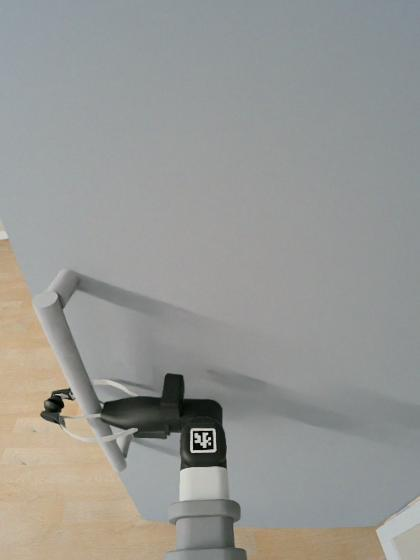

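Request:
move(r2={"base":{"translate_m":0.09,"strafe_m":0.075},"joints":{"wrist_yaw_rad":1.42},"speeds":{"wrist_yaw_rad":0.11},"pace":"slow","contact_limits":{"translate_m":0.8}}, blocking=false)

Request:
wait(seconds=4)

Request:
move(r2={"base":{"translate_m":0.1,"strafe_m":0.08},"joints":{"wrist_yaw_rad":1.3},"speeds":{"wrist_yaw_rad":0.11},"pace":"slow","contact_limits":{"translate_m":0.8}}, blocking=false)

Request:
wait(seconds=4, cameras=["r2_head_camera"])

Scene clock: 1044.73 s.
move: r2 moving
r1: as last shown
r1.lidar_m: 0.94 2.15 2.02 1.44 1.49 1.53 1.42 1.48 1.39 1.31 1.38 1.00
r1.motor_effort: lift_m=+24(24) arm_m=+4(4) wheel_0=-1(2) wheel_1=-1(1) wheel_2=-2(2)
r1.servo_current: wrist_yaw_rad=46(59) wrist_pitch_rad=52(52) wrist_roll_rad=52(59) gripper_m=59(59)
r1.wrist_depth_mm: - - - 585 - - - / - - - 585 - - - / - - 654 574 - - - / - - 668 569 - - - / - - - 580 - - - / - - 208 198 178 - 904 / - - 176 183 165 - 1160
r2.base_odometry: x=-3.450 y=+0.200 heading=-2.296
r2.turned_by_wheels: -0.002
r2.turned_by_imu: -0.002
r2.base_tilt: forward=-0.7 right=+0.1
r2.lidar_m: 0.41 0.38 4.31 5.03 2.36 1.63 1.55 1.17 0.81 0.76 0.53 0.43
r2.base_status: translate_m moving; strafe_m moving
r2.joint_positions: lift_m=+0.900 arm_m=+0.105 wrist_yaw_rad=+1.471 wrist_pitch_rad=+0.001 wrist_roll_rad=+0.000 gripper_m=-0.029
r2.joint_status: wrist_yaw_rad moving
r2.measured_speeds: translate_m=+0.040 strafe_m=+0.033 rotate_rad=+0.000 lift_m=+0.000 arm_m=+0.000 wrist_yaw_rad=-0.122 wrist_pitch_rad=+0.000 wrist_roll_rad=+0.000
r2.motor_effort: lift_m=+20(20) arm_m=-4(4) wheel_0=-18(21) wheel_1=+3(4) wheel_2=-14(15)
r2.servo_current: wrist_yaw_rad=39(98) wrist_pitch_rad=46(46) wrist_roll_rad=39(52) gripper_m=85(91)
r2.contact_limits: translate_m 0.8
r2.hand_pose: x=+0.3915 y=+0.2783 z=+1.0777 quat_wxyz=(+0.741, +0.000, +0.000, +0.671) (m; r2's base frame)
r2.wrist_depth_mm: - - - 119 - 130 - / - - - 121 - 131 - / - - - 120 - 133 - / - - - 120 - 145 - / - - - 123 - 146 - / - - 186 122 178 135 - / - - - - - 132 -
pictures: none

Scene clock: 1046.63 s.
earlier move: r2 done
r1.base_odometry: x=+0.115 y=+0.867 heading=+2.298
r1.turned_by_wheels: +0.000
r1.turned_by_imu: +0.000
r1.base_tilt: forward=-1.6 right=+1.3
r1.lidar_m: 0.94 2.12 2.04 1.44 1.51 1.51 1.42 1.49 1.39 1.32 1.37 0.99
r1.base_status: not commanded
r1.joint_positions: lift_m=+0.655 arm_m=+0.165 wrist_yaw_rad=-0.002 wrist_pitch_rad=+0.006 wrist_roll_rad=+1.570 gripper_m=-0.029
r1.joint_status: not commanded
r1.measured_speeds: all 0
r1.motor_effort: lift_m=+24(24) arm_m=+4(4) wheel_0=-1(2) wheel_1=-1(1) wheel_2=-2(2)
r1.servo_current: wrist_yaw_rad=46(78) wrist_pitch_rad=39(52) wrist_roll_rad=59(65) gripper_m=46(59)
r1.hand_pose: x=+0.6240 y=-0.0881 z=+0.8311 quat_wxyz=(+0.707, +0.707, +0.001, -0.003) (m; r1's base frame)
r1.wrist_depth_mm: - - - 585 - - - / - - - 585 - - - / - - 654 585 - - - / - - 676 585 - - - / - - - 580 - - - / - - 209 198 178 - 891 / - - 175 183 166 - 1160
r2.base_odometry: x=-3.454 y=+0.096 heading=-2.297
r2.turned_by_wheels: -0.001
r2.turned_by_imu: -0.087
r2.base_tilt: forward=-0.6 right=+0.1
r2.lidar_m: 0.41 0.39 3.85 4.99 2.76 1.82 1.66 1.37 0.88 0.80 0.54 0.44
r2.base_status: done
r2.joint_positions: lift_m=+0.900 arm_m=+0.105 wrist_yaw_rad=+1.401 wrist_pitch_rad=+0.001 wrist_roll_rad=+0.000 gripper_m=-0.029
r2.joint_status: all done
r2.measured_speeds: all 0
r2.on_its_own: wrist_yaw_rad is at rest, and its servo_current (117 mA) is outside its rest range (0 to 104 mA)
r2.motor_effort: lift_m=+20(20) arm_m=-4(4) wheel_0=-24(29) wheel_1=-5(7) wheel_2=-10(21)
r2.servo_current: wrist_yaw_rad=117(117) wrist_pitch_rad=39(46) wrist_roll_rad=59(59) gripper_m=78(91)
r2.contact_limits: translate_m 0.8
r2.hand_pose: x=+0.4107 y=+0.2695 z=+1.0777 quat_wxyz=(+0.764, +0.000, +0.000, +0.645) (m; r2's base frame)
r2.wrist_depth_mm: - - - 113 199 139 - / - - - 114 202 141 - / - - - 115 - 143 - / - - - 116 - 145 - / - - - 117 - 145 - / - - 187 118 177 135 - / - - - - - 132 -
wait: 1.90 of 4 s (r2 has come to rest)
pictures: none

Scene clock: 1047.13 s.
move: r2 moving
r1: as last shown
r1.lidar_m: 0.94 2.14 2.02 1.45 1.47 1.53 1.44 1.52 1.39 1.31 1.37 1.00
r1.motor_effort: lift_m=+24(24) arm_m=+4(4) wheel_0=-2(2) wheel_1=-1(1) wheel_2=-2(2)
r1.servo_current: wrist_yaw_rad=39(52) wrist_pitch_rad=39(52) wrist_roll_rad=52(59) gripper_m=39(52)
r1.wrist_depth_mm: - - - 591 - - - / - - - 585 - - - / - - 654 591 - - - / - - 668 574 - - - / - - - 580 - - - / - - 209 197 178 - 917 / - - 175 183 165 - 1138
r2.base_odometry: x=-3.454 y=+0.083 heading=-2.300
r2.turned_by_wheels: -0.003
r2.turned_by_imu: -0.009
r2.base_tilt: forward=-0.7 right=+0.1
r2.lidar_m: 0.42 0.43 3.85 5.00 2.86 1.85 1.67 1.40 0.91 0.78 0.53 0.44
r2.base_status: translate_m moving; strafe_m moving
r2.joint_positions: lift_m=+0.900 arm_m=+0.105 wrist_yaw_rad=+1.358 wrist_pitch_rad=+0.001 wrist_roll_rad=+0.000 gripper_m=-0.029
r2.joint_status: wrist_yaw_rad moving
r2.measured_speeds: translate_m=+0.041 strafe_m=+0.032 rotate_rad=+0.005 lift_m=+0.000 arm_m=+0.000 wrist_yaw_rad=-0.081 wrist_pitch_rad=+0.000 wrist_roll_rad=+0.000
r2.motor_effort: lift_m=+20(20) arm_m=-4(4) wheel_0=-23(27) wheel_1=+2(3) wheel_2=-19(19)
r2.servo_current: wrist_yaw_rad=104(104) wrist_pitch_rad=39(39) wrist_roll_rad=46(52) gripper_m=85(85)
r2.contact_limits: translate_m 0.8
r2.hand_pose: x=+0.4222 y=+0.2635 z=+1.0777 quat_wxyz=(+0.778, +0.000, +0.000, +0.628) (m; r2's base frame)
r2.wrist_depth_mm: - - - 114 191 138 - / - - - 114 194 139 - / - - - 114 - 142 - / - - - 115 200 143 - / - - - 118 202 125 - / - - 186 118 177 126 - / - - - - 205 - -
pictures: none

Scene clock: 1049.13 s.
earlier move: r2 done
r1.base_odometry: x=+0.115 y=+0.867 heading=+2.298
r1.turned_by_wheels: +0.000
r1.turned_by_imu: +0.000
r1.base_tilt: forward=-1.6 right=+1.3
r1.lidar_m: 0.95 2.10 1.76 1.45 1.51 1.52 1.45 1.51 1.38 1.30 1.36 1.01
r1.base_status: not commanded
r1.joint_positions: lift_m=+0.655 arm_m=+0.165 wrist_yaw_rad=-0.002 wrist_pitch_rad=+0.006 wrist_roll_rad=+1.570 gripper_m=-0.029
r1.joint_status: not commanded
r1.measured_speeds: all 0
r1.motor_effort: lift_m=+24(24) arm_m=+4(5) wheel_0=-1(2) wheel_1=-1(1) wheel_2=-2(2)
r1.servo_current: wrist_yaw_rad=33(65) wrist_pitch_rad=52(59) wrist_roll_rad=39(65) gripper_m=52(59)
r1.hand_pose: x=+0.6240 y=-0.0881 z=+0.8311 quat_wxyz=(+0.707, +0.707, +0.001, -0.003) (m; r1's base frame)
r1.wrist_depth_mm: - - - 591 - - - / - - - 585 - - - / - - 661 585 - - - / - - 676 574 - - - / - - - 574 - - - / - - 209 198 178 - 917 / - - 176 183 165 - 1138
r2.base_odometry: x=-3.461 y=-0.031 heading=-2.300
r2.turned_by_wheels: +0.000
r2.turned_by_imu: -0.107
r2.base_tilt: forward=-0.6 right=+0.1
r2.lidar_m: 0.44 0.41 3.45 4.98 3.57 2.08 1.78 1.68 0.98 0.81 0.51 0.45
r2.base_status: done
r2.joint_positions: lift_m=+0.900 arm_m=+0.105 wrist_yaw_rad=+1.280 wrist_pitch_rad=+0.001 wrist_roll_rad=+0.000 gripper_m=-0.029
r2.joint_status: all done
r2.measured_speeds: all 0
r2.on_its_own: wrist_yaw_rad is at rest, and its servo_current (124 mA) is outside its rest range (0 to 104 mA)
r2.motor_effort: lift_m=+20(20) arm_m=-4(4) wheel_0=-24(29) wheel_1=-6(7) wheel_2=-11(23)
r2.servo_current: wrist_yaw_rad=124(130) wrist_pitch_rad=39(46) wrist_roll_rad=59(59) gripper_m=85(85)
r2.contact_limits: translate_m 0.8
r2.hand_pose: x=+0.4424 y=+0.2512 z=+1.0777 quat_wxyz=(+0.802, +0.000, +0.000, +0.597) (m; r2's base frame)
r2.wrist_depth_mm: - - - 113 189 139 - / - - - 114 190 134 - / - - - 115 195 143 - / - - - 116 195 144 - / - - - 117 196 145 - / - - 185 118 175 135 - / - - - - 199 134 -
wait: 2.00 of 4 s (r2 has come to rest)
pictures: r2_head_camera
Images, in order (width x height): r2_head_camera 420x560.

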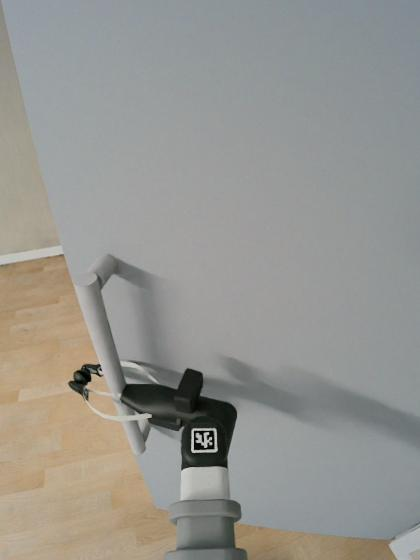

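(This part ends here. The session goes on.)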